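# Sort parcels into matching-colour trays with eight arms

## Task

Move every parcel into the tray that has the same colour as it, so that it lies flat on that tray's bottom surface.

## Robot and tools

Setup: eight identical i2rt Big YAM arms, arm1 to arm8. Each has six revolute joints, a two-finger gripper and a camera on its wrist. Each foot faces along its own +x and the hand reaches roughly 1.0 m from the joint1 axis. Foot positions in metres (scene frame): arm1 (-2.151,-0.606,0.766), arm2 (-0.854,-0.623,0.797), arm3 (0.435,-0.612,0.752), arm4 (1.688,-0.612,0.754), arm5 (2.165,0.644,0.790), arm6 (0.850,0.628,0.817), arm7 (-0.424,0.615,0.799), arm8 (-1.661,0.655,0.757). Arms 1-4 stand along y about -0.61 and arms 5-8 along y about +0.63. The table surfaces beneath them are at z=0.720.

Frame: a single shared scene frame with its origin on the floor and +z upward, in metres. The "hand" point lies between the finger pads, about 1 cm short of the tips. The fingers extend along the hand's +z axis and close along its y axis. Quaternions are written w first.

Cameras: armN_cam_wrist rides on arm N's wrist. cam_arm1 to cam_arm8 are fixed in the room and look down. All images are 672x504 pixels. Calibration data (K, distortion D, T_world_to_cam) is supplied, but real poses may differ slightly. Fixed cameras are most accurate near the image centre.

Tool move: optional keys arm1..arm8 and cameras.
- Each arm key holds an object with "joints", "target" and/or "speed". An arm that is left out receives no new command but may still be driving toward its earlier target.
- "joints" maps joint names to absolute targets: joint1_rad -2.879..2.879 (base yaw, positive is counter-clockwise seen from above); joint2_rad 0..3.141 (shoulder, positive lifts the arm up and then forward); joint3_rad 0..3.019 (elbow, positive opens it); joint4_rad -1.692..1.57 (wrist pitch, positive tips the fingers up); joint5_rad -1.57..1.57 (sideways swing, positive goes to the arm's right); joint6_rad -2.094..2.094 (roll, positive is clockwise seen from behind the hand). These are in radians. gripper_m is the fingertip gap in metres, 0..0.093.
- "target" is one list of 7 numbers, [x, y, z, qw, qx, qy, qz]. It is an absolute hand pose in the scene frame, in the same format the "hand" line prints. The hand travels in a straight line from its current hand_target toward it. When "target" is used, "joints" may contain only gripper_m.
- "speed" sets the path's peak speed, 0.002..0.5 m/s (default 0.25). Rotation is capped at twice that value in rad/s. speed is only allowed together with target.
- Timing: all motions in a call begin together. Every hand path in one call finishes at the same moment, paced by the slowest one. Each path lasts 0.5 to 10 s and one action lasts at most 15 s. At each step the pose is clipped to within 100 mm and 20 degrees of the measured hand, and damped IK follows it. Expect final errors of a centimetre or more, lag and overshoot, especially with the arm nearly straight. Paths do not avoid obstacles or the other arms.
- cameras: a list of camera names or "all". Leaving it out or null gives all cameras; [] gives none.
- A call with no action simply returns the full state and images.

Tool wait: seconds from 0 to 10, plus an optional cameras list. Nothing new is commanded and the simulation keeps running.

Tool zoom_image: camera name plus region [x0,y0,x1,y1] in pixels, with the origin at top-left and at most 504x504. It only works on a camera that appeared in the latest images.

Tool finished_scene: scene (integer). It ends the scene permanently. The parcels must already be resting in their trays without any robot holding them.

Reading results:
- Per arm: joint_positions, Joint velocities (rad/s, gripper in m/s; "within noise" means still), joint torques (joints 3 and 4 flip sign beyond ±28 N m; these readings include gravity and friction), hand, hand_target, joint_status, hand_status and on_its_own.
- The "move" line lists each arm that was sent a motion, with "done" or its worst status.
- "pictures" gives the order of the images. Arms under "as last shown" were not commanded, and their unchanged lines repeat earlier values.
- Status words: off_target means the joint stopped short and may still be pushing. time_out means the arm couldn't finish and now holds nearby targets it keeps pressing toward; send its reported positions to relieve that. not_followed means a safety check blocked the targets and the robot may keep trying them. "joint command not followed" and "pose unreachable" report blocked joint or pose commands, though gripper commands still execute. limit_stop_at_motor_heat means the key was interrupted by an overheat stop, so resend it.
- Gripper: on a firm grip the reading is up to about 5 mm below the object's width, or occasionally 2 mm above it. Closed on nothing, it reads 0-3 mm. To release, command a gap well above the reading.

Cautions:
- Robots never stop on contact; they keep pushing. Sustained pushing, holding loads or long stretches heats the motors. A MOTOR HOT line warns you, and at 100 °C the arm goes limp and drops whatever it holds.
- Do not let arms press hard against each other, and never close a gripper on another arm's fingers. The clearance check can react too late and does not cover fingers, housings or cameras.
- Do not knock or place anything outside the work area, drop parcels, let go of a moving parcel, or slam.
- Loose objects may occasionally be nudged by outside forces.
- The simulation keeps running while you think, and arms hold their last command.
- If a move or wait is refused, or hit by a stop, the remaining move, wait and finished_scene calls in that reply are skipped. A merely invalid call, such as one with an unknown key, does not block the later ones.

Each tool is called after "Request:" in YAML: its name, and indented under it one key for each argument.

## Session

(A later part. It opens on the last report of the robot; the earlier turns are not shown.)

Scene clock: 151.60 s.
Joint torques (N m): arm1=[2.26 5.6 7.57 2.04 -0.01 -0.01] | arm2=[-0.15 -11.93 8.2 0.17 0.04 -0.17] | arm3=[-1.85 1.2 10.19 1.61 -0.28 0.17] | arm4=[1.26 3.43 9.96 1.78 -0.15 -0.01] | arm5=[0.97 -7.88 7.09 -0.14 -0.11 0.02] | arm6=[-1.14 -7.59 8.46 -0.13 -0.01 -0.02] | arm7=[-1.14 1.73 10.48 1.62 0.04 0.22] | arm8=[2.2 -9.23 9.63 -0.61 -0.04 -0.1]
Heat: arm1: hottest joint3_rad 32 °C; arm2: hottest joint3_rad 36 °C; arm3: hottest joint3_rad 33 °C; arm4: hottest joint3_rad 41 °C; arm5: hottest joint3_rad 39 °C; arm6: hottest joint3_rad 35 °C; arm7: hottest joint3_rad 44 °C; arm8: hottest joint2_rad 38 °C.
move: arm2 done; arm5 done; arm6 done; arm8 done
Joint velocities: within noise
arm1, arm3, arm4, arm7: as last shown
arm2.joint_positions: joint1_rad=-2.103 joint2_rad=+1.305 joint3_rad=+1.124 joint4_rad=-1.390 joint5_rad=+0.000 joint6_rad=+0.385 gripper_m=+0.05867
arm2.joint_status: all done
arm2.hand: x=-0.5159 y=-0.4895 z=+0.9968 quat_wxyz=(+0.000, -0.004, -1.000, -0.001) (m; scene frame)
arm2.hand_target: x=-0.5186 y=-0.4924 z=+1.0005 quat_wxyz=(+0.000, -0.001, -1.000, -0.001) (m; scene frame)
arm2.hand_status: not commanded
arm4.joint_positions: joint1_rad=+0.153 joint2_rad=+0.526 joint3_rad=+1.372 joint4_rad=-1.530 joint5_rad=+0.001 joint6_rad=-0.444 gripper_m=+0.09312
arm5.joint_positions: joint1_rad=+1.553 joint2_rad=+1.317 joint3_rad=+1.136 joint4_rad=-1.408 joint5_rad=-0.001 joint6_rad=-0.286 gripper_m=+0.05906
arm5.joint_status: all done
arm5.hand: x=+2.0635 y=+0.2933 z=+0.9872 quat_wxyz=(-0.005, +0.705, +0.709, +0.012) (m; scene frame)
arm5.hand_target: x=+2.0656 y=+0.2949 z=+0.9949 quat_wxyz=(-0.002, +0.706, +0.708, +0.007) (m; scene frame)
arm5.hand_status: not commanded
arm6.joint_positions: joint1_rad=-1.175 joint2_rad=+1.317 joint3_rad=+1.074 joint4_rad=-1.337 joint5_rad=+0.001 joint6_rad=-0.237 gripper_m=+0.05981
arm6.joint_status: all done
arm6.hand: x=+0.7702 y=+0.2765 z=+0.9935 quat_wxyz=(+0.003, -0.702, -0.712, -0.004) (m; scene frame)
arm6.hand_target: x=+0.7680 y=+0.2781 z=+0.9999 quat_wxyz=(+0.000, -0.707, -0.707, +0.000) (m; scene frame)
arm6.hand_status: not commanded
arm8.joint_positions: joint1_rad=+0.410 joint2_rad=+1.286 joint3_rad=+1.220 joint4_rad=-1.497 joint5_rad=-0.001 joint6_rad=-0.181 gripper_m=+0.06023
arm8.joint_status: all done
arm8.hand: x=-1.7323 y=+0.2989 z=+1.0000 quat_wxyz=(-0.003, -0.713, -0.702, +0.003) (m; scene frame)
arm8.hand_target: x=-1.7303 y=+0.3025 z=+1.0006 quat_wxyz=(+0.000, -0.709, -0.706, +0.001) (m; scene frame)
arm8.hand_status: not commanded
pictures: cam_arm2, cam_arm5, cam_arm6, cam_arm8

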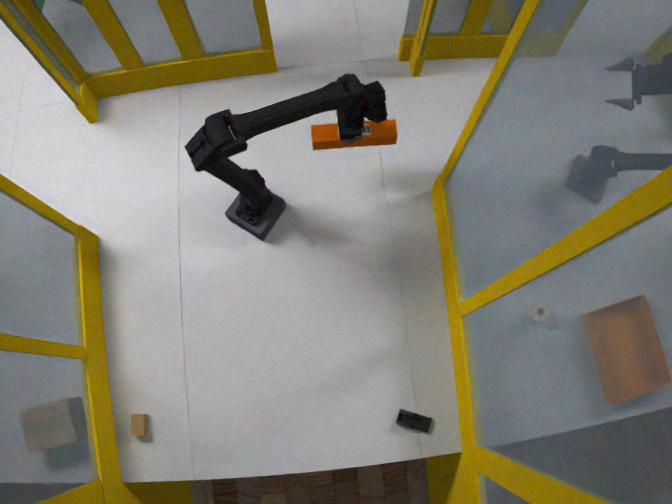

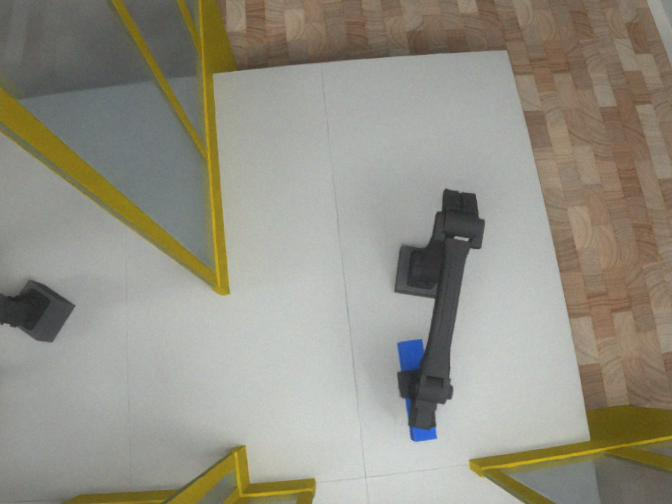

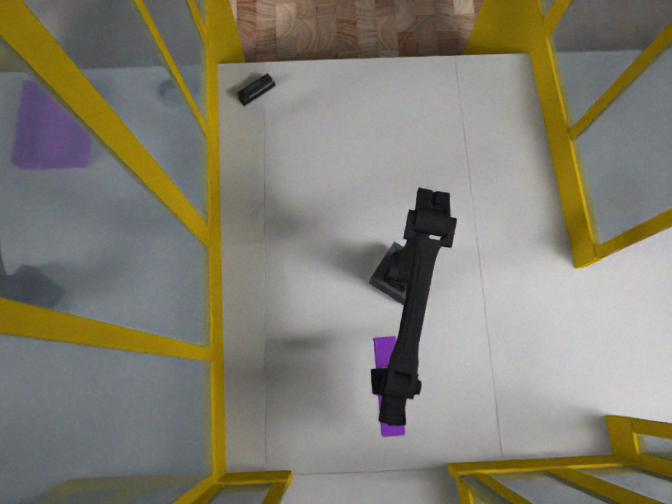

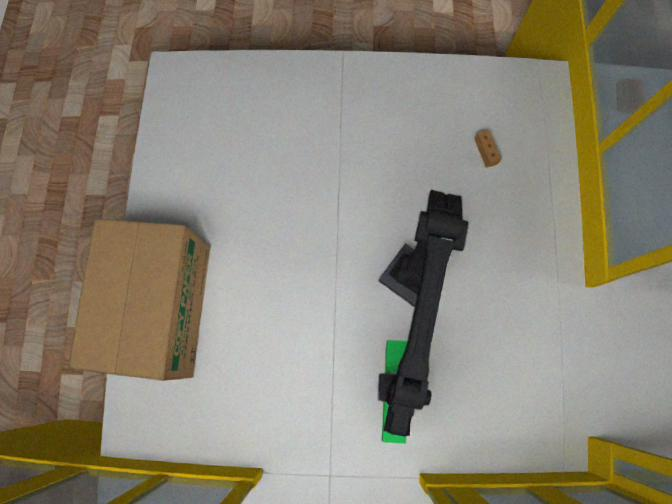

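Request:
move:
  arm2: {"target":[-0.200,-0.366,0.835,0,0,1,0],"speed":0.35}
  arm5: {"target":[1.977,-0.020,0.835,0,0.707,0.707,0],"speed":0.35}
  arm6: {"target":[0.697,-0.023,0.835,0,0.707,0.707,0],"speed":0.35}
  arm8: {"target":[-1.792,-0.020,0.835,0,0.707,0.707,0],"speed":0.35}
  arm1: {"target":[-1.965,-0.298,1.0,0,-0.707,0.707,0],"speed":0.35}
  arm4: {"target":[1.845,-0.288,1.0,0,-0.707,0.707,0],"speed":0.35}
  arm3: {"target":[0.098,-0.485,1.0,0,1,0,0],"speed":0.35}
  cameras: []

Request:
move:
  arm2: {"target":[-0.200,-0.366,0.764,0,0,1,0],"speed":0.15}
  arm5: {"target":[1.977,-0.020,0.764,0,0.707,0.707,0],"speed":0.15}
  arm6: {"target":[0.697,-0.020,0.769,0,0.707,0.707,0],"speed":0.15}
  arm8: {"target":[-1.792,-0.020,0.767,0,0.707,0.707,0],"speed":0.15}
  cameras: ["cam_arm1","cam_arm5"]

Scene clock: 173.37 s.
Joint torques (N m): arm1=[1.55 -8.23 9.52 -0.28 0.05 -0.08] | arm2=[0.03 -25.52 11.78 0.21 0.1 -0.16] | arm3=[-2.02 -10.93 10.8 -0.25 -0.29 0.06] | arm4=[1.38 -6.77 12.3 0.57 -0.05 0.04] | arm5=[-0.32 -19.19 9.92 -0.27 -0.09 0.01] | arm6=[-1.26 -16.15 12.03 -0.24 -0.03 -0.03] | arm7=[-1.26 1.55 10.43 1.59 0.04 0.22] | arm8=[2.26 -21.3 14.56 -0.62 -0.04 -0.1]
Heat: arm1: hottest joint3_rad 32 °C; arm2: hottest joint3_rad 37 °C; arm3: hottest joint3_rad 33 °C; arm4: hottest joint3_rad 41 °C; arm5: hottest joint3_rad 39 °C; arm6: hottest joint3_rad 35 °C; arm7: hottest joint3_rad 45 °C; arm8: hottest joint3_rad 37 °C.
move: arm1 done; arm2 off_target; arm3 done; arm4 off_target; arm5 off_target; arm6 off_target; arm8 off_target
Joint velocities: within noise
arm1.joint_positions: joint1_rad=+1.436 joint2_rad=+1.274 joint3_rad=+1.183 joint4_rad=-1.473 joint5_rad=-0.009 joint6_rad=-0.545 gripper_m=+0.09314
arm1.joint_status: not commanded
arm1.hand: x=-1.9633 y=-0.2993 z=+0.9954 quat_wxyz=(+0.000, +0.702, -0.712, +0.000) (m; scene frame)
arm1.hand_target: x=-1.9650 y=-0.2980 z=+1.0000 quat_wxyz=(+0.000, +0.707, -0.707, +0.000) (m; scene frame)
arm1.hand_status: done (0.005 m and 0.8 deg from the pose sent, 0.444 m and 80.6 deg at the start)
arm2.joint_positions: joint1_rad=-2.103 joint2_rad=+2.299 joint3_rad=+2.058 joint4_rad=-1.351 joint5_rad=+0.000 joint6_rad=+0.385 gripper_m=+0.05867
arm2.joint_status: not commanded
arm2.hand: x=-0.2123 y=-0.3688 z=+0.8283 quat_wxyz=(+0.010, -0.004, -1.000, +0.003) (m; scene frame)
arm2.hand_target: x=-0.2005 y=-0.3663 z=+0.8351 quat_wxyz=(-0.001, +0.000, -1.000, +0.000) (m; scene frame)
arm2.hand_status: off_target (0.014 m and 1.3 deg from the pose sent, 0.376 m and 0.4 deg at the start)
arm3.joint_positions: joint1_rad=+0.259 joint2_rad=+1.280 joint3_rad=+1.212 joint4_rad=-1.510 joint5_rad=-0.004 joint6_rad=-0.376 gripper_m=+0.09306
arm3.joint_status: not commanded
arm3.hand: x=+0.0981 y=-0.4903 z=+0.9918 quat_wxyz=(+0.000, +1.000, +0.012, +0.005) (m; scene frame)
arm3.hand_target: x=+0.0981 y=-0.4850 z=+1.0000 quat_wxyz=(+0.000, +1.000, +0.000, +0.000) (m; scene frame)
arm3.hand_status: done (0.010 m and 1.5 deg from the pose sent, 0.321 m and 60.0 deg at the start)
arm4.joint_positions: joint1_rad=+0.161 joint2_rad=+1.254 joint3_rad=+1.197 joint4_rad=-1.528 joint5_rad=+0.005 joint6_rad=-0.444 gripper_m=+0.09312
arm4.joint_status: not commanded
arm4.hand: x=+1.8448 y=-0.2993 z=+0.9926 quat_wxyz=(+0.014, +0.702, -0.712, +0.004) (m; scene frame)
arm4.hand_target: x=+1.8448 y=-0.2883 z=+1.0000 quat_wxyz=(+0.000, +0.707, -0.707, +0.000) (m; scene frame)
arm4.hand_status: off_target (0.013 m and 1.8 deg from the pose sent, 0.317 m and 50.0 deg at the start)
arm5.joint_positions: joint1_rad=+1.553 joint2_rad=+2.258 joint3_rad=+1.984 joint4_rad=-1.328 joint5_rad=+0.000 joint6_rad=-0.284 gripper_m=+0.05906
arm5.joint_status: not commanded
arm5.hand: x=+1.9784 y=-0.0043 z=+0.8166 quat_wxyz=(-0.008, +0.705, +0.709, +0.017) (m; scene frame)
arm5.hand_target: x=+1.9773 y=-0.0191 z=+0.8353 quat_wxyz=(+0.000, +0.707, +0.707, +0.000) (m; scene frame)
arm5.hand_status: off_target (0.024 m and 2.2 deg from the pose sent, 0.359 m and 1.5 deg at the start)
arm6.joint_positions: joint1_rad=-1.175 joint2_rad=+2.217 joint3_rad=+1.842 joint4_rad=-1.228 joint5_rad=+0.001 joint6_rad=-0.237 gripper_m=+0.05981
arm6.joint_status: not commanded
arm6.hand: x=+0.7061 y=-0.0071 z=+0.8236 quat_wxyz=(+0.009, -0.702, -0.712, -0.013) (m; scene frame)
arm6.hand_target: x=+0.6972 y=-0.0221 z=+0.8354 quat_wxyz=(+0.000, -0.707, -0.707, +0.000) (m; scene frame)
arm6.hand_status: off_target (0.022 m and 2.0 deg from the pose sent, 0.347 m and 1.0 deg at the start)
arm7: as last shown
arm8.joint_positions: joint1_rad=+0.410 joint2_rad=+2.224 joint3_rad=+2.024 joint4_rad=-1.397 joint5_rad=-0.001 joint6_rad=-0.184 gripper_m=+0.06023
arm8.joint_status: not commanded
arm8.hand: x=-1.7926 y=-0.0057 z=+0.8263 quat_wxyz=(+0.006, -0.711, -0.703, -0.011) (m; scene frame)
arm8.hand_target: x=-1.7919 y=-0.0193 z=+0.8353 quat_wxyz=(+0.000, -0.707, -0.707, +0.001) (m; scene frame)
arm8.hand_status: off_target (0.017 m and 1.6 deg from the pose sent, 0.364 m and 1.0 deg at the start)
pictures: none
No camera images: "cameras" was empty.

Scene clock: 174.60 s.
Joint torques (N m): arm1=[1.73 -7.82 9.52 -0.16 0.05 -0.08] | arm2=[-0.38 -26.87 8.44 0.87 0.12 -0.17] | arm3=[-1.85 -10.93 10.81 -0.27 -0.29 0.05] | arm4=[1.32 -6.77 12.3 0.57 -0.05 0.04] | arm5=[-0.5 -21.13 6.9 0.65 -0.1 0.09] | arm6=[-1.38 -16.85 8.01 0.53 -0.03 -0.04] | arm7=[-1.08 1.67 10.43 1.59 0.03 0.21] | arm8=[2.26 -22.3 9.84 0.34 -0.05 -0.11]
Heat: arm1: hottest joint3_rad 33 °C; arm2: hottest joint3_rad 37 °C; arm3: hottest joint3_rad 33 °C; arm4: hottest joint3_rad 41 °C; arm5: hottest joint3_rad 39 °C; arm6: hottest joint3_rad 35 °C; arm7: hottest joint3_rad 45 °C; arm8: hottest joint3_rad 37 °C.
move: arm2 done; arm5 off_target; arm6 done; arm8 done
Joint velocities: within noise
arm1, arm3, arm4, arm7: as last shown
arm2.joint_positions: joint1_rad=-2.103 joint2_rad=+2.374 joint3_rad=+2.030 joint4_rad=-1.236 joint5_rad=+0.000 joint6_rad=+0.385 gripper_m=+0.05867
arm2.joint_status: not commanded
arm2.hand: x=-0.2046 y=-0.3657 z=+0.7669 quat_wxyz=(+0.005, -0.004, -1.000, +0.001) (m; scene frame)
arm2.hand_target: x=-0.2000 y=-0.3661 z=+0.7640 quat_wxyz=(+0.000, +0.000, -1.000, +0.000) (m; scene frame)
arm2.hand_status: done (0.005 m and 0.7 deg from the pose sent, 0.065 m and 1.3 deg at the start)
arm5.joint_positions: joint1_rad=+1.553 joint2_rad=+2.337 joint3_rad=+1.957 joint4_rad=-1.215 joint5_rad=+0.000 joint6_rad=-0.283 gripper_m=+0.05906
arm5.joint_status: not commanded
arm5.hand: x=+1.9765 y=-0.0113 z=+0.7545 quat_wxyz=(-0.006, +0.706, +0.708, +0.014) (m; scene frame)
arm5.hand_target: x=+1.9771 y=-0.0199 z=+0.7642 quat_wxyz=(+0.000, +0.707, +0.707, +0.000) (m; scene frame)
arm5.hand_status: off_target (0.013 m and 1.8 deg from the pose sent, 0.055 m and 2.2 deg at the start)
arm6.joint_positions: joint1_rad=-1.175 joint2_rad=+2.293 joint3_rad=+1.826 joint4_rad=-1.120 joint5_rad=+0.001 joint6_rad=-0.237 gripper_m=+0.05981
arm6.joint_status: not commanded
arm6.hand: x=+0.7041 y=-0.0157 z=+0.7692 quat_wxyz=(+0.005, -0.702, -0.712, -0.006) (m; scene frame)
arm6.hand_target: x=+0.6971 y=-0.0198 z=+0.7689 quat_wxyz=(+0.000, -0.707, -0.707, +0.000) (m; scene frame)
arm6.hand_status: done (0.008 m and 1.2 deg from the pose sent, 0.057 m and 2.0 deg at the start)
arm8.joint_positions: joint1_rad=+0.410 joint2_rad=+2.285 joint3_rad=+1.987 joint4_rad=-1.280 joint5_rad=-0.001 joint6_rad=-0.184 gripper_m=+0.06023
arm8.joint_status: not commanded
arm8.hand: x=-1.7947 y=-0.0162 z=+0.7723 quat_wxyz=(+0.001, -0.711, -0.703, -0.003) (m; scene frame)
arm8.hand_target: x=-1.7920 y=-0.0199 z=+0.7672 quat_wxyz=(+0.000, -0.707, -0.707, +0.000) (m; scene frame)
arm8.hand_status: done (0.007 m and 0.8 deg from the pose sent, 0.061 m and 1.6 deg at the start)
pictures: cam_arm1, cam_arm5

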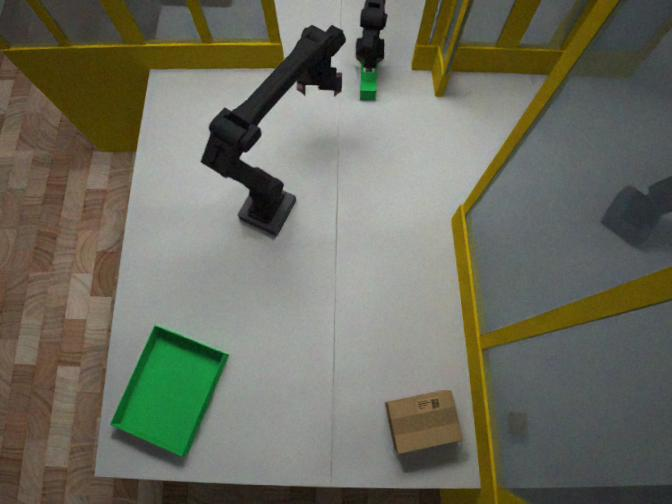

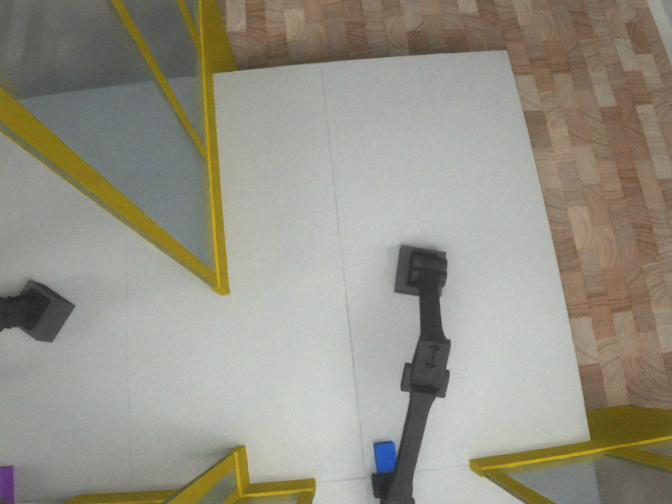

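Request:
move:
  arm2: {"joints":{"gripper_m":0.093}}
  arm5: {"joints":{"gripper_m":0.093}}
  arm6: {"joints":{"gripper_m":0.093}}
  arm8: {"target":[-1.792,-0.020,0.757,0,0.707,0.707,0],"speed":0.1}
  cameras: []

Request:
move:
  arm2: {"target":[-0.202,-0.366,0.89,0,0,1,0],"speed":0.25}
  arm5: {"target":[1.977,-0.018,0.89,0,0.707,0.707,0],"speed":0.25}
  arm6: {"target":[0.70,-0.020,0.89,0,0.707,0.707,0],"speed":0.25}
  arm8: {"joints":{"gripper_m":0.093}}
  cameras: []

Request:
move:
  arm2: {"target":[-0.519,-0.492,1.0,0,0,1,0],"speed":0.35}
  arm5: {"target":[2.067,0.298,1.0,0,0.707,0.707,0],"speed":0.35}
  arm6: {"target":[0.768,0.277,1.0,0,0.707,0.707,0],"speed":0.35}
  arm8: {"target":[-1.792,-0.016,0.89,0,0.707,0.707,0],"speed":0.25}
  arm3: {"target":[-0.205,-0.37,0.885,0,1,0,0],"speed":0.35}
  arm4: {"target":[1.980,0.003,0.885,0,-0.707,0.707,0],"speed":0.35}
  cameras: ["arm3_cam_wrist","arm4_cam_wrist"]

Request:
move:
  arm8: {"target":[-1.731,0.302,1.0,0,0.707,0.707,0],"speed":0.35}
  arm1: {"target":[-1.788,0.003,0.885,0,-0.707,0.707,0],"speed":0.35}
  cameras: ["arm1_cam_wrist"]

Scene clock: 193.60 s.
Joint torques (N m): arm1=[1.73 -8.06 9.44 -0.14 0.06 -0.08] | arm2=[-0.21 -26.64 8.46 0.85 0.09 -0.16] | arm3=[-1.9 -10.93 10.82 -0.28 -0.29 0.05] | arm4=[1.38 -6.77 12.3 0.57 -0.04 0.04] | arm5=[-0.97 -19.72 6.83 0.68 -0.08 0.03] | arm6=[-1.32 -17.03 8.03 0.54 -0.03 -0.04] | arm7=[-1.32 1.49 10.44 1.59 0.04 0.22] | arm8=[2.37 -21.6 8.88 0.27 -0.04 -0.08]
Heat: arm1: hottest joint3_rad 36 °C; arm2: hottest joint3_rad 37 °C; arm3: hottest joint3_rad 33 °C; arm4: hottest joint3_rad 42 °C; arm5: hottest joint3_rad 39 °C; arm6: hottest joint3_rad 35 °C; arm7: hottest joint3_rad 45 °C; arm8: hottest joint2_rad 41 °C.
move: arm2 done; arm5 done; arm6 done; arm8 off_target
Joint velocities: within noise
arm1, arm3, arm4: as last shown
arm2.joint_positions: joint1_rad=-2.103 joint2_rad=+2.374 joint3_rad=+2.030 joint4_rad=-1.236 joint5_rad=+0.000 joint6_rad=+0.385 gripper_m=+0.09292
arm2.joint_status: all done
arm2.hand: x=-0.2046 y=-0.3657 z=+0.7669 quat_wxyz=(+0.005, -0.004, -1.000, +0.001) (m; scene frame)
arm2.hand_target: x=-0.2000 y=-0.3661 z=+0.7640 quat_wxyz=(+0.000, +0.000, -1.000, +0.000) (m; scene frame)
arm2.hand_status: not commanded
arm3.hand_target: x=+0.0981 y=-0.4851 z=+1.0000 quat_wxyz=(+0.000, +1.000, +0.000, +0.000) (m; scene frame)
arm5.joint_positions: joint1_rad=+1.553 joint2_rad=+2.337 joint3_rad=+1.957 joint4_rad=-1.215 joint5_rad=+0.000 joint6_rad=-0.283 gripper_m=+0.09288
arm5.joint_status: all done
arm5.hand: x=+1.9765 y=-0.0113 z=+0.7545 quat_wxyz=(-0.006, +0.706, +0.708, +0.014) (m; scene frame)
arm5.hand_target: x=+1.9771 y=-0.0199 z=+0.7642 quat_wxyz=(+0.000, +0.707, +0.707, +0.000) (m; scene frame)
arm5.hand_status: not commanded
arm6.joint_positions: joint1_rad=-1.175 joint2_rad=+2.293 joint3_rad=+1.826 joint4_rad=-1.120 joint5_rad=+0.001 joint6_rad=-0.237 gripper_m=+0.09288
arm6.joint_status: all done
arm6.hand: x=+0.7041 y=-0.0157 z=+0.7692 quat_wxyz=(+0.005, -0.702, -0.712, -0.006) (m; scene frame)
arm6.hand_target: x=+0.6971 y=-0.0198 z=+0.7689 quat_wxyz=(+0.000, -0.707, -0.707, +0.000) (m; scene frame)
arm6.hand_status: not commanded
arm7.joint_positions: joint1_rad=-1.036 joint2_rad=+0.535 joint3_rad=+1.368 joint4_rad=-1.177 joint5_rad=-0.003 joint6_rad=-0.123 gripper_m=+0.09310
arm7.joint_status: not commanded
arm7.hand: x=-0.4463 y=+0.3953 z=+1.3802 quat_wxyz=(-0.358, -0.573, -0.585, +0.449) (m; scene frame)
arm7.hand_target: x=-0.4482 y=+0.3996 z=+1.3915 quat_wxyz=(-0.364, -0.573, -0.573, +0.458) (m; scene frame)
arm7.hand_status: not commanded
arm8.joint_positions: joint1_rad=+0.410 joint2_rad=+2.285 joint3_rad=+1.987 joint4_rad=-1.260 joint5_rad=-0.001 joint6_rad=-0.184 gripper_m=+0.06023
arm8.joint_status: not commanded
arm8.hand: x=-1.7956 y=-0.0210 z=+0.7723 quat_wxyz=(-0.004, -0.711, -0.703, +0.005) (m; scene frame)
arm8.hand_target: x=-1.7920 y=-0.0197 z=+0.7573 quat_wxyz=(+0.000, -0.707, -0.707, +0.000) (m; scene frame)
arm8.hand_status: off_target (0.016 m and 1.1 deg from the pose sent, 0.016 m and 0.8 deg at the start)
pictures: none
No camera images: "cameras" was empty.

Scene clock: 195.03 s.
Joint torques (N m): arm1=[1.85 -7.47 9.59 -0.16 0.05 -0.07] | arm2=[0.03 -24.82 11.37 0.18 0.09 -0.14] | arm3=[-2.02 -10.87 10.81 -0.28 -0.3 0.05] | arm4=[1.32 -6.77 12.3 0.57 -0.05 0.05] | arm5=[-0.44 -18.26 9.24 -0.17 -0.07 0.04] | arm6=[-0.97 -17.67 11.69 -0.24 -0.02 -0.02] | arm7=[-1.2 1.61 10.47 1.62 0.03 0.22] | arm8=[2.26 -21.42 8.87 0.29 -0.04 -0.09]
Heat: arm1: hottest joint3_rad 36 °C; arm2: hottest joint2_rad 37 °C; arm3: hottest joint3_rad 33 °C; arm4: hottest joint3_rad 42 °C; arm5: hottest joint3_rad 39 °C; arm6: hottest joint3_rad 35 °C; arm7: hottest joint3_rad 45 °C; arm8: hottest joint2_rad 41 °C.
move: arm2 done; arm5 off_target; arm6 off_target; arm8 done
Joint velocities: within noise
arm1, arm3, arm4, arm7: as last shown
arm2.joint_positions: joint1_rad=-2.103 joint2_rad=+2.258 joint3_rad=+2.149 joint4_rad=-1.468 joint5_rad=+0.000 joint6_rad=+0.385 gripper_m=+0.09292
arm2.joint_status: not commanded
arm2.hand: x=-0.2101 y=-0.3680 z=+0.8901 quat_wxyz=(+0.003, -0.004, -1.000, +0.001) (m; scene frame)
arm2.hand_target: x=-0.2023 y=-0.3662 z=+0.8899 quat_wxyz=(+0.000, +0.000, -1.000, +0.000) (m; scene frame)
arm2.hand_status: done (0.008 m and 0.6 deg from the pose sent, 0.123 m and 0.7 deg at the start)
arm5.joint_positions: joint1_rad=+1.553 joint2_rad=+2.215 joint3_rad=+2.072 joint4_rad=-1.446 joint5_rad=+0.000 joint6_rad=-0.283 gripper_m=+0.09288
arm5.joint_status: not commanded
arm5.hand: x=+1.9773 y=-0.0074 z=+0.8782 quat_wxyz=(-0.005, +0.706, +0.708, +0.011) (m; scene frame)
arm5.hand_target: x=+1.9772 y=-0.0175 z=+0.8901 quat_wxyz=(+0.000, +0.707, +0.707, +0.000) (m; scene frame)
arm5.hand_status: off_target (0.016 m and 1.4 deg from the pose sent, 0.136 m and 1.8 deg at the start)
arm6.joint_positions: joint1_rad=-1.175 joint2_rad=+2.182 joint3_rad=+1.900 joint4_rad=-1.336 joint5_rad=+0.001 joint6_rad=-0.235 gripper_m=+0.09288
arm6.joint_status: not commanded
arm6.hand: x=+0.7065 y=-0.0057 z=+0.8669 quat_wxyz=(+0.013, -0.703, -0.711, -0.020) (m; scene frame)
arm6.hand_target: x=+0.7003 y=-0.0190 z=+0.8903 quat_wxyz=(+0.000, -0.707, -0.707, +0.000) (m; scene frame)
arm6.hand_status: off_target (0.028 m and 2.8 deg from the pose sent, 0.121 m and 1.2 deg at the start; pose on its path clipped on 1 of 43 steps)
arm8.joint_positions: joint1_rad=+0.410 joint2_rad=+2.285 joint3_rad=+1.987 joint4_rad=-1.260 joint5_rad=-0.001 joint6_rad=-0.184 gripper_m=+0.09292
arm8.joint_status: all done
arm8.hand: x=-1.7956 y=-0.0210 z=+0.7723 quat_wxyz=(-0.004, -0.711, -0.703, +0.005) (m; scene frame)
arm8.hand_target: x=-1.7920 y=-0.0197 z=+0.7573 quat_wxyz=(+0.000, -0.707, -0.707, +0.000) (m; scene frame)
arm8.hand_status: not commanded
pictures: none
No camera images: "cameras" was empty.

Scene clock: 197.23 s.
Joint torques (N m): arm1=[1.73 -7.94 9.57 -0.1 0.05 -0.08] | arm2=[0.03 -10.34 8.13 0.21 0.09 -0.16] | arm3=[-1.79 -23.59 14.16 -0.25 -0.29 0.09] | arm4=[1.44 -16.97 14.63 -0.29 -0.04 0.08] | arm5=[0.26 -7 6.95 -0.02 -0.09 0.01] | arm6=[-1.08 -7.59 8.25 -0.16 -0.02 -0.03] | arm7=[-1.14 1.61 10.45 1.59 0.05 0.21] | arm8=[2.37 -22.95 14.56 -0.62 -0.05 -0.11]
Heat: arm1: hottest joint3_rad 36 °C; arm2: hottest joint3_rad 37 °C; arm3: hottest joint3_rad 33 °C; arm4: hottest joint3_rad 43 °C; arm5: hottest joint3_rad 39 °C; arm6: hottest joint3_rad 35 °C; arm7: hottest joint3_rad 45 °C; arm8: hottest joint2_rad 41 °C.
move: arm2 done; arm3 off_target; arm4 off_target; arm5 done; arm6 done; arm8 off_target
Joint velocities: within noise
arm1, arm7: as last shown
arm2.joint_positions: joint1_rad=-2.103 joint2_rad=+1.289 joint3_rad=+1.125 joint4_rad=-1.391 joint5_rad=+0.000 joint6_rad=+0.385 gripper_m=+0.09292
arm2.joint_status: not commanded
arm2.hand: x=-0.5169 y=-0.4899 z=+1.0024 quat_wxyz=(-0.007, -0.004, -1.000, -0.004) (m; scene frame)
arm2.hand_target: x=-0.5190 y=-0.4920 z=+1.0000 quat_wxyz=(+0.000, +0.000, -1.000, +0.000) (m; scene frame)
arm2.hand_status: done (0.004 m and 1.0 deg from the pose sent, 0.351 m and 0.6 deg at the start)
arm3.joint_positions: joint1_rad=+0.259 joint2_rad=+2.192 joint3_rad=+2.106 joint4_rad=-1.516 joint5_rad=-0.004 joint6_rad=-0.376 gripper_m=+0.09306
arm3.joint_status: not commanded
arm3.hand: x=-0.1948 y=-0.3821 z=+0.8698 quat_wxyz=(+0.004, +1.000, +0.012, +0.017) (m; scene frame)
arm3.hand_target: x=-0.2039 y=-0.3703 z=+0.8852 quat_wxyz=(+0.000, +1.000, +0.000, -0.001) (m; scene frame)
arm3.hand_status: off_target (0.022 m and 2.4 deg from the pose sent, 0.343 m and 1.5 deg at the start)
arm4.joint_positions: joint1_rad=+0.164 joint2_rad=+2.142 joint3_rad=+2.075 joint4_rad=-1.499 joint5_rad=+0.005 joint6_rad=-0.444 gripper_m=+0.09312
arm4.joint_status: not commanded
arm4.hand: x=+1.9827 y=-0.0124 z=+0.8851 quat_wxyz=(+0.005, +0.703, -0.711, +0.001) (m; scene frame)
arm4.hand_target: x=+1.9797 y=+0.0023 z=+0.8850 quat_wxyz=(-0.001, +0.707, -0.707, +0.000) (m; scene frame)
arm4.hand_status: off_target (0.016 m and 0.8 deg from the pose sent, 0.348 m and 1.8 deg at the start)
arm5.joint_positions: joint1_rad=+1.553 joint2_rad=+1.280 joint3_rad=+1.133 joint4_rad=-1.409 joint5_rad=+0.000 joint6_rad=-0.282 gripper_m=+0.09289
arm5.joint_status: not commanded
arm5.hand: x=+2.0644 y=+0.2972 z=+0.9987 quat_wxyz=(+0.003, +0.706, +0.708, -0.003) (m; scene frame)
arm5.hand_target: x=+2.0670 y=+0.2981 z=+1.0000 quat_wxyz=(+0.000, +0.707, +0.707, +0.000) (m; scene frame)
arm5.hand_status: done (0.003 m and 0.5 deg from the pose sent, 0.341 m and 1.4 deg at the start)
arm6.joint_positions: joint1_rad=-1.175 joint2_rad=+1.320 joint3_rad=+1.079 joint4_rad=-1.337 joint5_rad=+0.001 joint6_rad=-0.235 gripper_m=+0.09288
arm6.joint_status: not commanded
arm6.hand: x=+0.7698 y=+0.2745 z=+0.9944 quat_wxyz=(+0.002, -0.703, -0.711, -0.003) (m; scene frame)
arm6.hand_target: x=+0.7681 y=+0.2770 z=+0.9999 quat_wxyz=(+0.000, -0.707, -0.707, +0.000) (m; scene frame)
arm6.hand_status: done (0.006 m and 0.8 deg from the pose sent, 0.318 m and 2.8 deg at the start)
arm8.joint_positions: joint1_rad=+0.410 joint2_rad=+2.210 joint3_rad=+2.111 joint4_rad=-1.516 joint5_rad=-0.001 joint6_rad=-0.184 gripper_m=+0.09292
arm8.joint_status: not commanded
arm8.hand: x=-1.7921 y=-0.0030 z=+0.8686 quat_wxyz=(+0.012, -0.711, -0.703, -0.019) (m; scene frame)
arm8.hand_target: x=-1.7918 y=-0.0150 z=+0.8901 quat_wxyz=(+0.000, -0.707, -0.707, +0.001) (m; scene frame)
arm8.hand_status: off_target (0.025 m and 2.6 deg from the pose sent, 0.118 m and 1.1 deg at the start)
pictures: arm3_cam_wrist, arm4_cam_wrist
camera_calibration:
arm3_cam_wrist: T_world_to_cam=[[-0.0196652, 0.999806, 0.000577999, 0.376533], [0.793027, 0.015246, 0.608995, -0.363526], [0.608868, 0.0124344, -0.793174, 0.93722], [0, 0, 0, 1]] pos_world=[-0.274953, -0.382571, 0.964546]
arm4_cam_wrist: T_world_to_cam=[[0.999977, 0.003498, 0.00588999, -1.99041], [-0.000630066, -0.809194, 0.587541, -0.52407], [0.00682136, -0.587531, -0.809173, 0.820303], [0, 0, 0, 1]] pos_world=[1.98444, 0.0648415, 0.983403]

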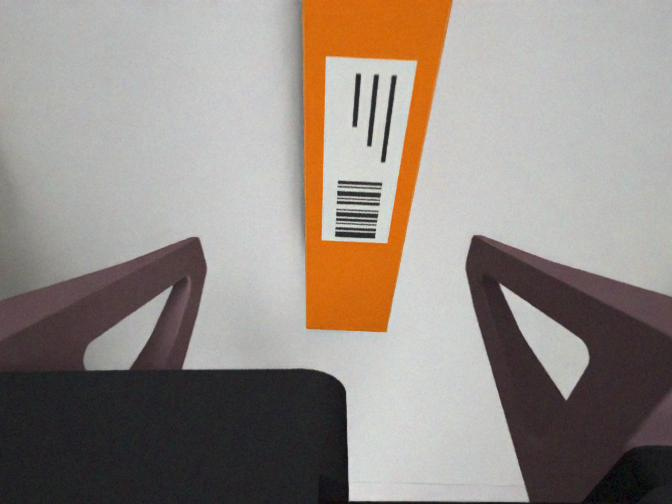

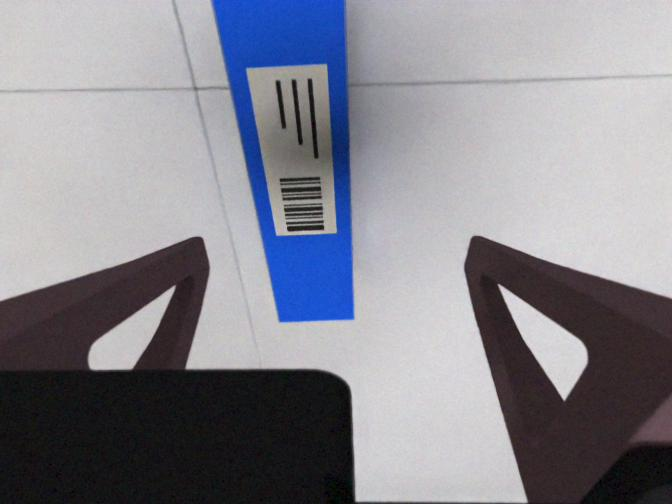

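Scene clock: 199.53 s.
Joint torques (N m): arm1=[2.32 -19.9 12.53 -0.13 0.05 0.04] | arm2=[-0.03 -10.29 8.13 0.21 0.09 -0.16] | arm3=[-1.85 -23.59 14.2 -0.34 -0.29 0.08] | arm4=[1.38 -17.03 14.63 -0.23 -0.04 0.08] | arm5=[-0.5 -6.59 6.84 -0.17 -0.12 0.04] | arm6=[-1.08 -7.65 8.28 -0.14 -0.02 -0.04] | arm7=[-1.26 1.61 10.41 1.59 0.04 0.22] | arm8=[2.2 -8.41 9.5 -0.49 -0.05 -0.11]
Heat: arm1: hottest joint3_rad 36 °C; arm2: hottest joint3_rad 37 °C; arm3: hottest joint3_rad 33 °C; arm4: hottest joint3_rad 44 °C; arm5: hottest joint3_rad 39 °C; arm6: hottest joint3_rad 35 °C; arm7: hottest joint3_rad 45 °C; arm8: hottest joint2_rad 41 °C.
move: arm1 off_target; arm8 done
Joint velocities: within noise
arm1.joint_positions: joint1_rad=+1.442 joint2_rad=+2.267 joint3_rad=+2.246 joint4_rad=-1.553 joint5_rad=-0.009 joint6_rad=-0.545 gripper_m=+0.09314
arm1.joint_status: not commanded
arm1.hand: x=-1.7862 y=-0.0103 z=+0.8846 quat_wxyz=(+0.005, +0.704, -0.710, +0.001) (m; scene frame)
arm1.hand_target: x=-1.7885 y=+0.0025 z=+0.8849 quat_wxyz=(-0.001, +0.707, -0.707, +0.000) (m; scene frame)
arm1.hand_status: off_target (0.013 m and 0.7 deg from the pose sent, 0.366 m and 0.8 deg at the start)
arm2, arm3, arm4, arm5, arm6, arm7: as last shown
arm3.hand_target: x=-0.2040 y=-0.3702 z=+0.8852 quat_wxyz=(+0.000, +1.000, +0.000, -0.001) (m; scene frame)
arm4.joint_positions: joint1_rad=+0.164 joint2_rad=+2.142 joint3_rad=+2.075 joint4_rad=-1.500 joint5_rad=+0.005 joint6_rad=-0.444 gripper_m=+0.09312
arm4.hand: x=+1.9826 y=-0.0125 z=+0.8851 quat_wxyz=(+0.005, +0.703, -0.711, +0.001) (m; scene frame)
arm5.hand_target: x=+2.0670 y=+0.2980 z=+1.0000 quat_wxyz=(+0.000, +0.707, +0.707, +0.000) (m; scene frame)
arm6.hand: x=+0.7699 y=+0.2746 z=+0.9944 quat_wxyz=(+0.002, -0.703, -0.711, -0.003) (m; scene frame)
arm8.joint_positions: joint1_rad=+0.410 joint2_rad=+1.280 joint3_rad=+1.223 joint4_rad=-1.497 joint5_rad=-0.001 joint6_rad=-0.186 gripper_m=+0.09292
arm8.joint_status: not commanded
arm8.hand: x=-1.7322 y=+0.2987 z=+1.0028 quat_wxyz=(-0.006, -0.711, -0.704, +0.007) (m; scene frame)
arm8.hand_target: x=-1.7311 y=+0.3019 z=+1.0001 quat_wxyz=(+0.000, -0.707, -0.707, +0.000) (m; scene frame)
arm8.hand_status: done (0.005 m and 1.2 deg from the pose sent, 0.338 m and 2.6 deg at the start)
pictures: arm1_cam_wrist
camera_calibration:
arm1_cam_wrist: T_world_to_cam=[[0.999662, -0.0238785, -0.0102626, 1.79547], [-0.0134684, -0.813644, 0.581208, -0.541795], [-0.0222284, -0.580873, -0.81369, 0.800683], [0, 0, 0, 1]] pos_world=[-1.78437, 0.0671407, 0.984829]

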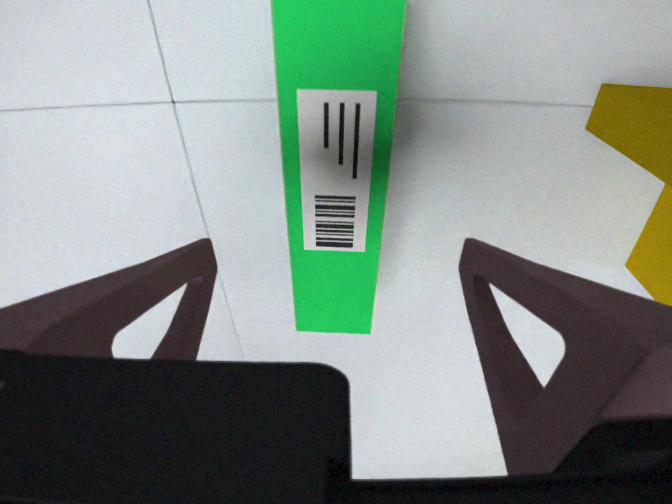

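Request:
move:
  arm1: {"target":[-1.791,-0.030,0.766,0,-0.692,0.722,0],"speed":0.2}
  arm4: {"target":[1.964,-0.012,0.766,0,-0.728,0.686,0],"speed":0.2}
  arm3: {"target":[-0.197,-0.357,0.768,0,1,0,0],"speed":0.2}
  cameras: ["arm1_cam_wrist","arm4_cam_wrist","arm3_cam_wrist"]

Scene clock: 286.33 s.
Joint torques (N m): arm1=[0.44 -20.07 7.51 0.76 0.05 0.07] | arm2=[-0.03 -10.34 8.13 0.21 0.09 -0.16] | arm3=[-1.9 -25.17 9.55 0.59 -0.29 -0.14] | arm4=[1.38 -17.2 9.46 0.75 -0.03 -0.07] | arm5=[-0.03 -6.65 6.97 -0.12 -0.12 0.06] | arm6=[-1.14 -7.59 8.27 -0.16 -0.02 -0.03] | arm7=[-1.26 1.73 10.48 1.63 0.03 0.23] | arm8=[1.9 -8.29 9.48 -0.47 -0.05 -0.1]
Heat: arm1: hottest joint3_rad 41 °C; arm2: hottest joint3_rad 36 °C; arm3: hottest joint2_rad 38 °C; arm4: hottest joint3_rad 58 °C; arm5: hottest joint3_rad 37 °C; arm6: hottest joint3_rad 34 °C; arm7: hottest joint3_rad 46 °C; arm8: hottest joint3_rad 37 °C.
move: arm1 off_target; arm3 off_target; arm4 off_target
Joint velocities: within noise
arm1.joint_positions: joint1_rad=+1.442 joint2_rad=+2.253 joint3_rad=+1.940 joint4_rad=-1.240 joint5_rad=-0.009 joint6_rad=-0.526 gripper_m=+0.09314
arm1.joint_status: not commanded
arm1.hand: x=-1.7946 y=-0.0255 z=+0.7796 quat_wxyz=(-0.006, +0.698, -0.717, -0.002) (m; scene frame)
arm1.hand_target: x=-1.7913 y=-0.0301 z=+0.7661 quat_wxyz=(+0.000, +0.692, -0.722, +0.000) (m; scene frame)
arm1.hand_status: off_target (0.015 m and 1.1 deg from the pose sent, 0.120 m and 2.0 deg at the start)
arm2, arm5, arm6, arm7, arm8: as last shown
arm3.joint_positions: joint1_rad=+0.239 joint2_rad=+2.267 joint3_rad=+1.953 joint4_rad=-1.279 joint5_rad=-0.004 joint6_rad=-0.376 gripper_m=+0.09306
arm3.joint_status: not commanded
arm3.hand: x=-0.1935 y=-0.3672 z=+0.7634 quat_wxyz=(+0.003, +1.000, +0.002, +0.012) (m; scene frame)
arm3.hand_target: x=-0.1968 y=-0.3571 z=+0.7680 quat_wxyz=(+0.000, +1.000, +0.000, +0.000) (m; scene frame)
arm3.hand_status: off_target (0.012 m and 1.5 deg from the pose sent, 0.105 m and 2.4 deg at the start)
arm4.joint_positions: joint1_rad=+0.176 joint2_rad=+2.166 joint3_rad=+1.844 joint4_rad=-1.218 joint5_rad=+0.005 joint6_rad=-0.480 gripper_m=+0.09312
arm4.joint_status: not commanded
arm4.hand: x=+1.9721 y=-0.0153 z=+0.7837 quat_wxyz=(-0.008, +0.720, -0.694, -0.004) (m; scene frame)
arm4.hand_target: x=+1.9640 y=-0.0126 z=+0.7662 quat_wxyz=(+0.000, +0.728, -0.686, +0.000) (m; scene frame)
arm4.hand_status: off_target (0.020 m and 1.6 deg from the pose sent, 0.120 m and 4.0 deg at the start)
arm8.hand: x=-1.7322 y=+0.2987 z=+1.0028 quat_wxyz=(-0.006, -0.710, -0.704, +0.007) (m; scene frame)
pictures: arm1_cam_wrist, arm3_cam_wrist, arm4_cam_wrist
camera_calibration:
arm1_cam_wrist: T_world_to_cam=[[0.999088, -0.0426866, 0.000496245, 1.79246], [-0.0354786, -0.823808, 0.565758, -0.521053], [-0.0237415, -0.56526, -0.824571, 0.712423], [0, 0, 0, 1]] pos_world=[-1.7924, 0.0499709, 0.881344]
arm3_cam_wrist: T_world_to_cam=[[0.000504301, 0.999991, 0.00411656, 0.362956], [0.798597, -0.00288035, 0.60186, -0.300127], [0.601866, 0.00298395, -0.798591, 0.851265], [0, 0, 0, 1]] pos_world=[-0.272851, -0.366357, 0.858953]
arm4_cam_wrist: T_world_to_cam=[[0.998553, 0.0506875, 0.0179581, -1.98514], [0.0315184, -0.822246, 0.568259, -0.515355], [0.0435696, -0.566871, -0.822654, 0.675029], [0, 0, 0, 1]] pos_world=[1.9691, 0.0595278, 0.88382]

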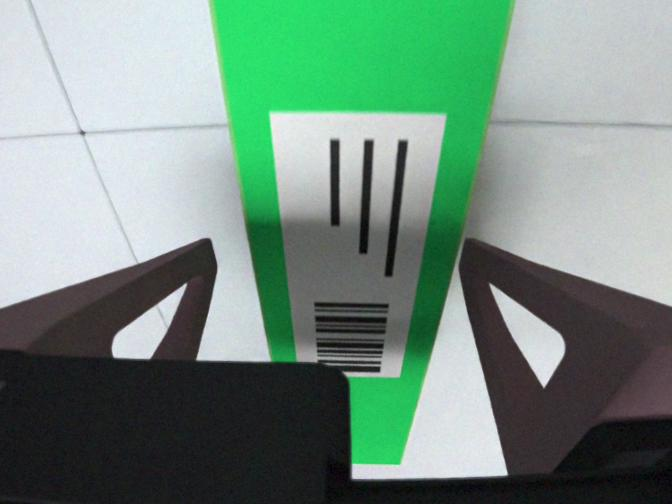

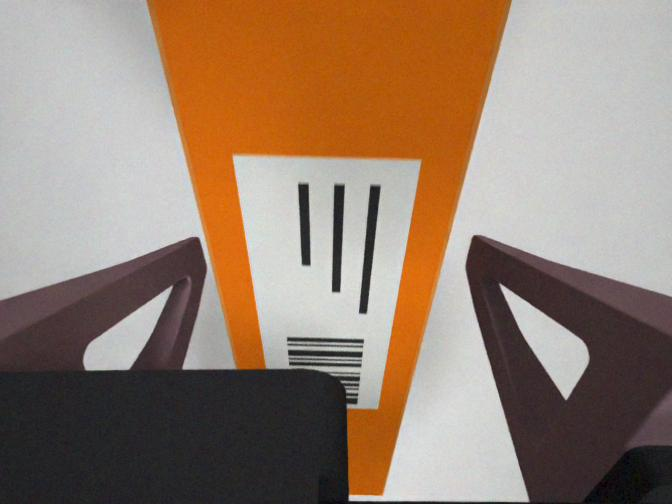

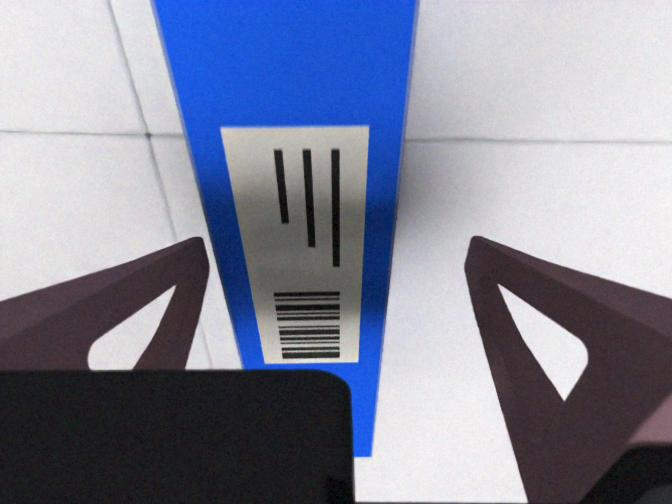

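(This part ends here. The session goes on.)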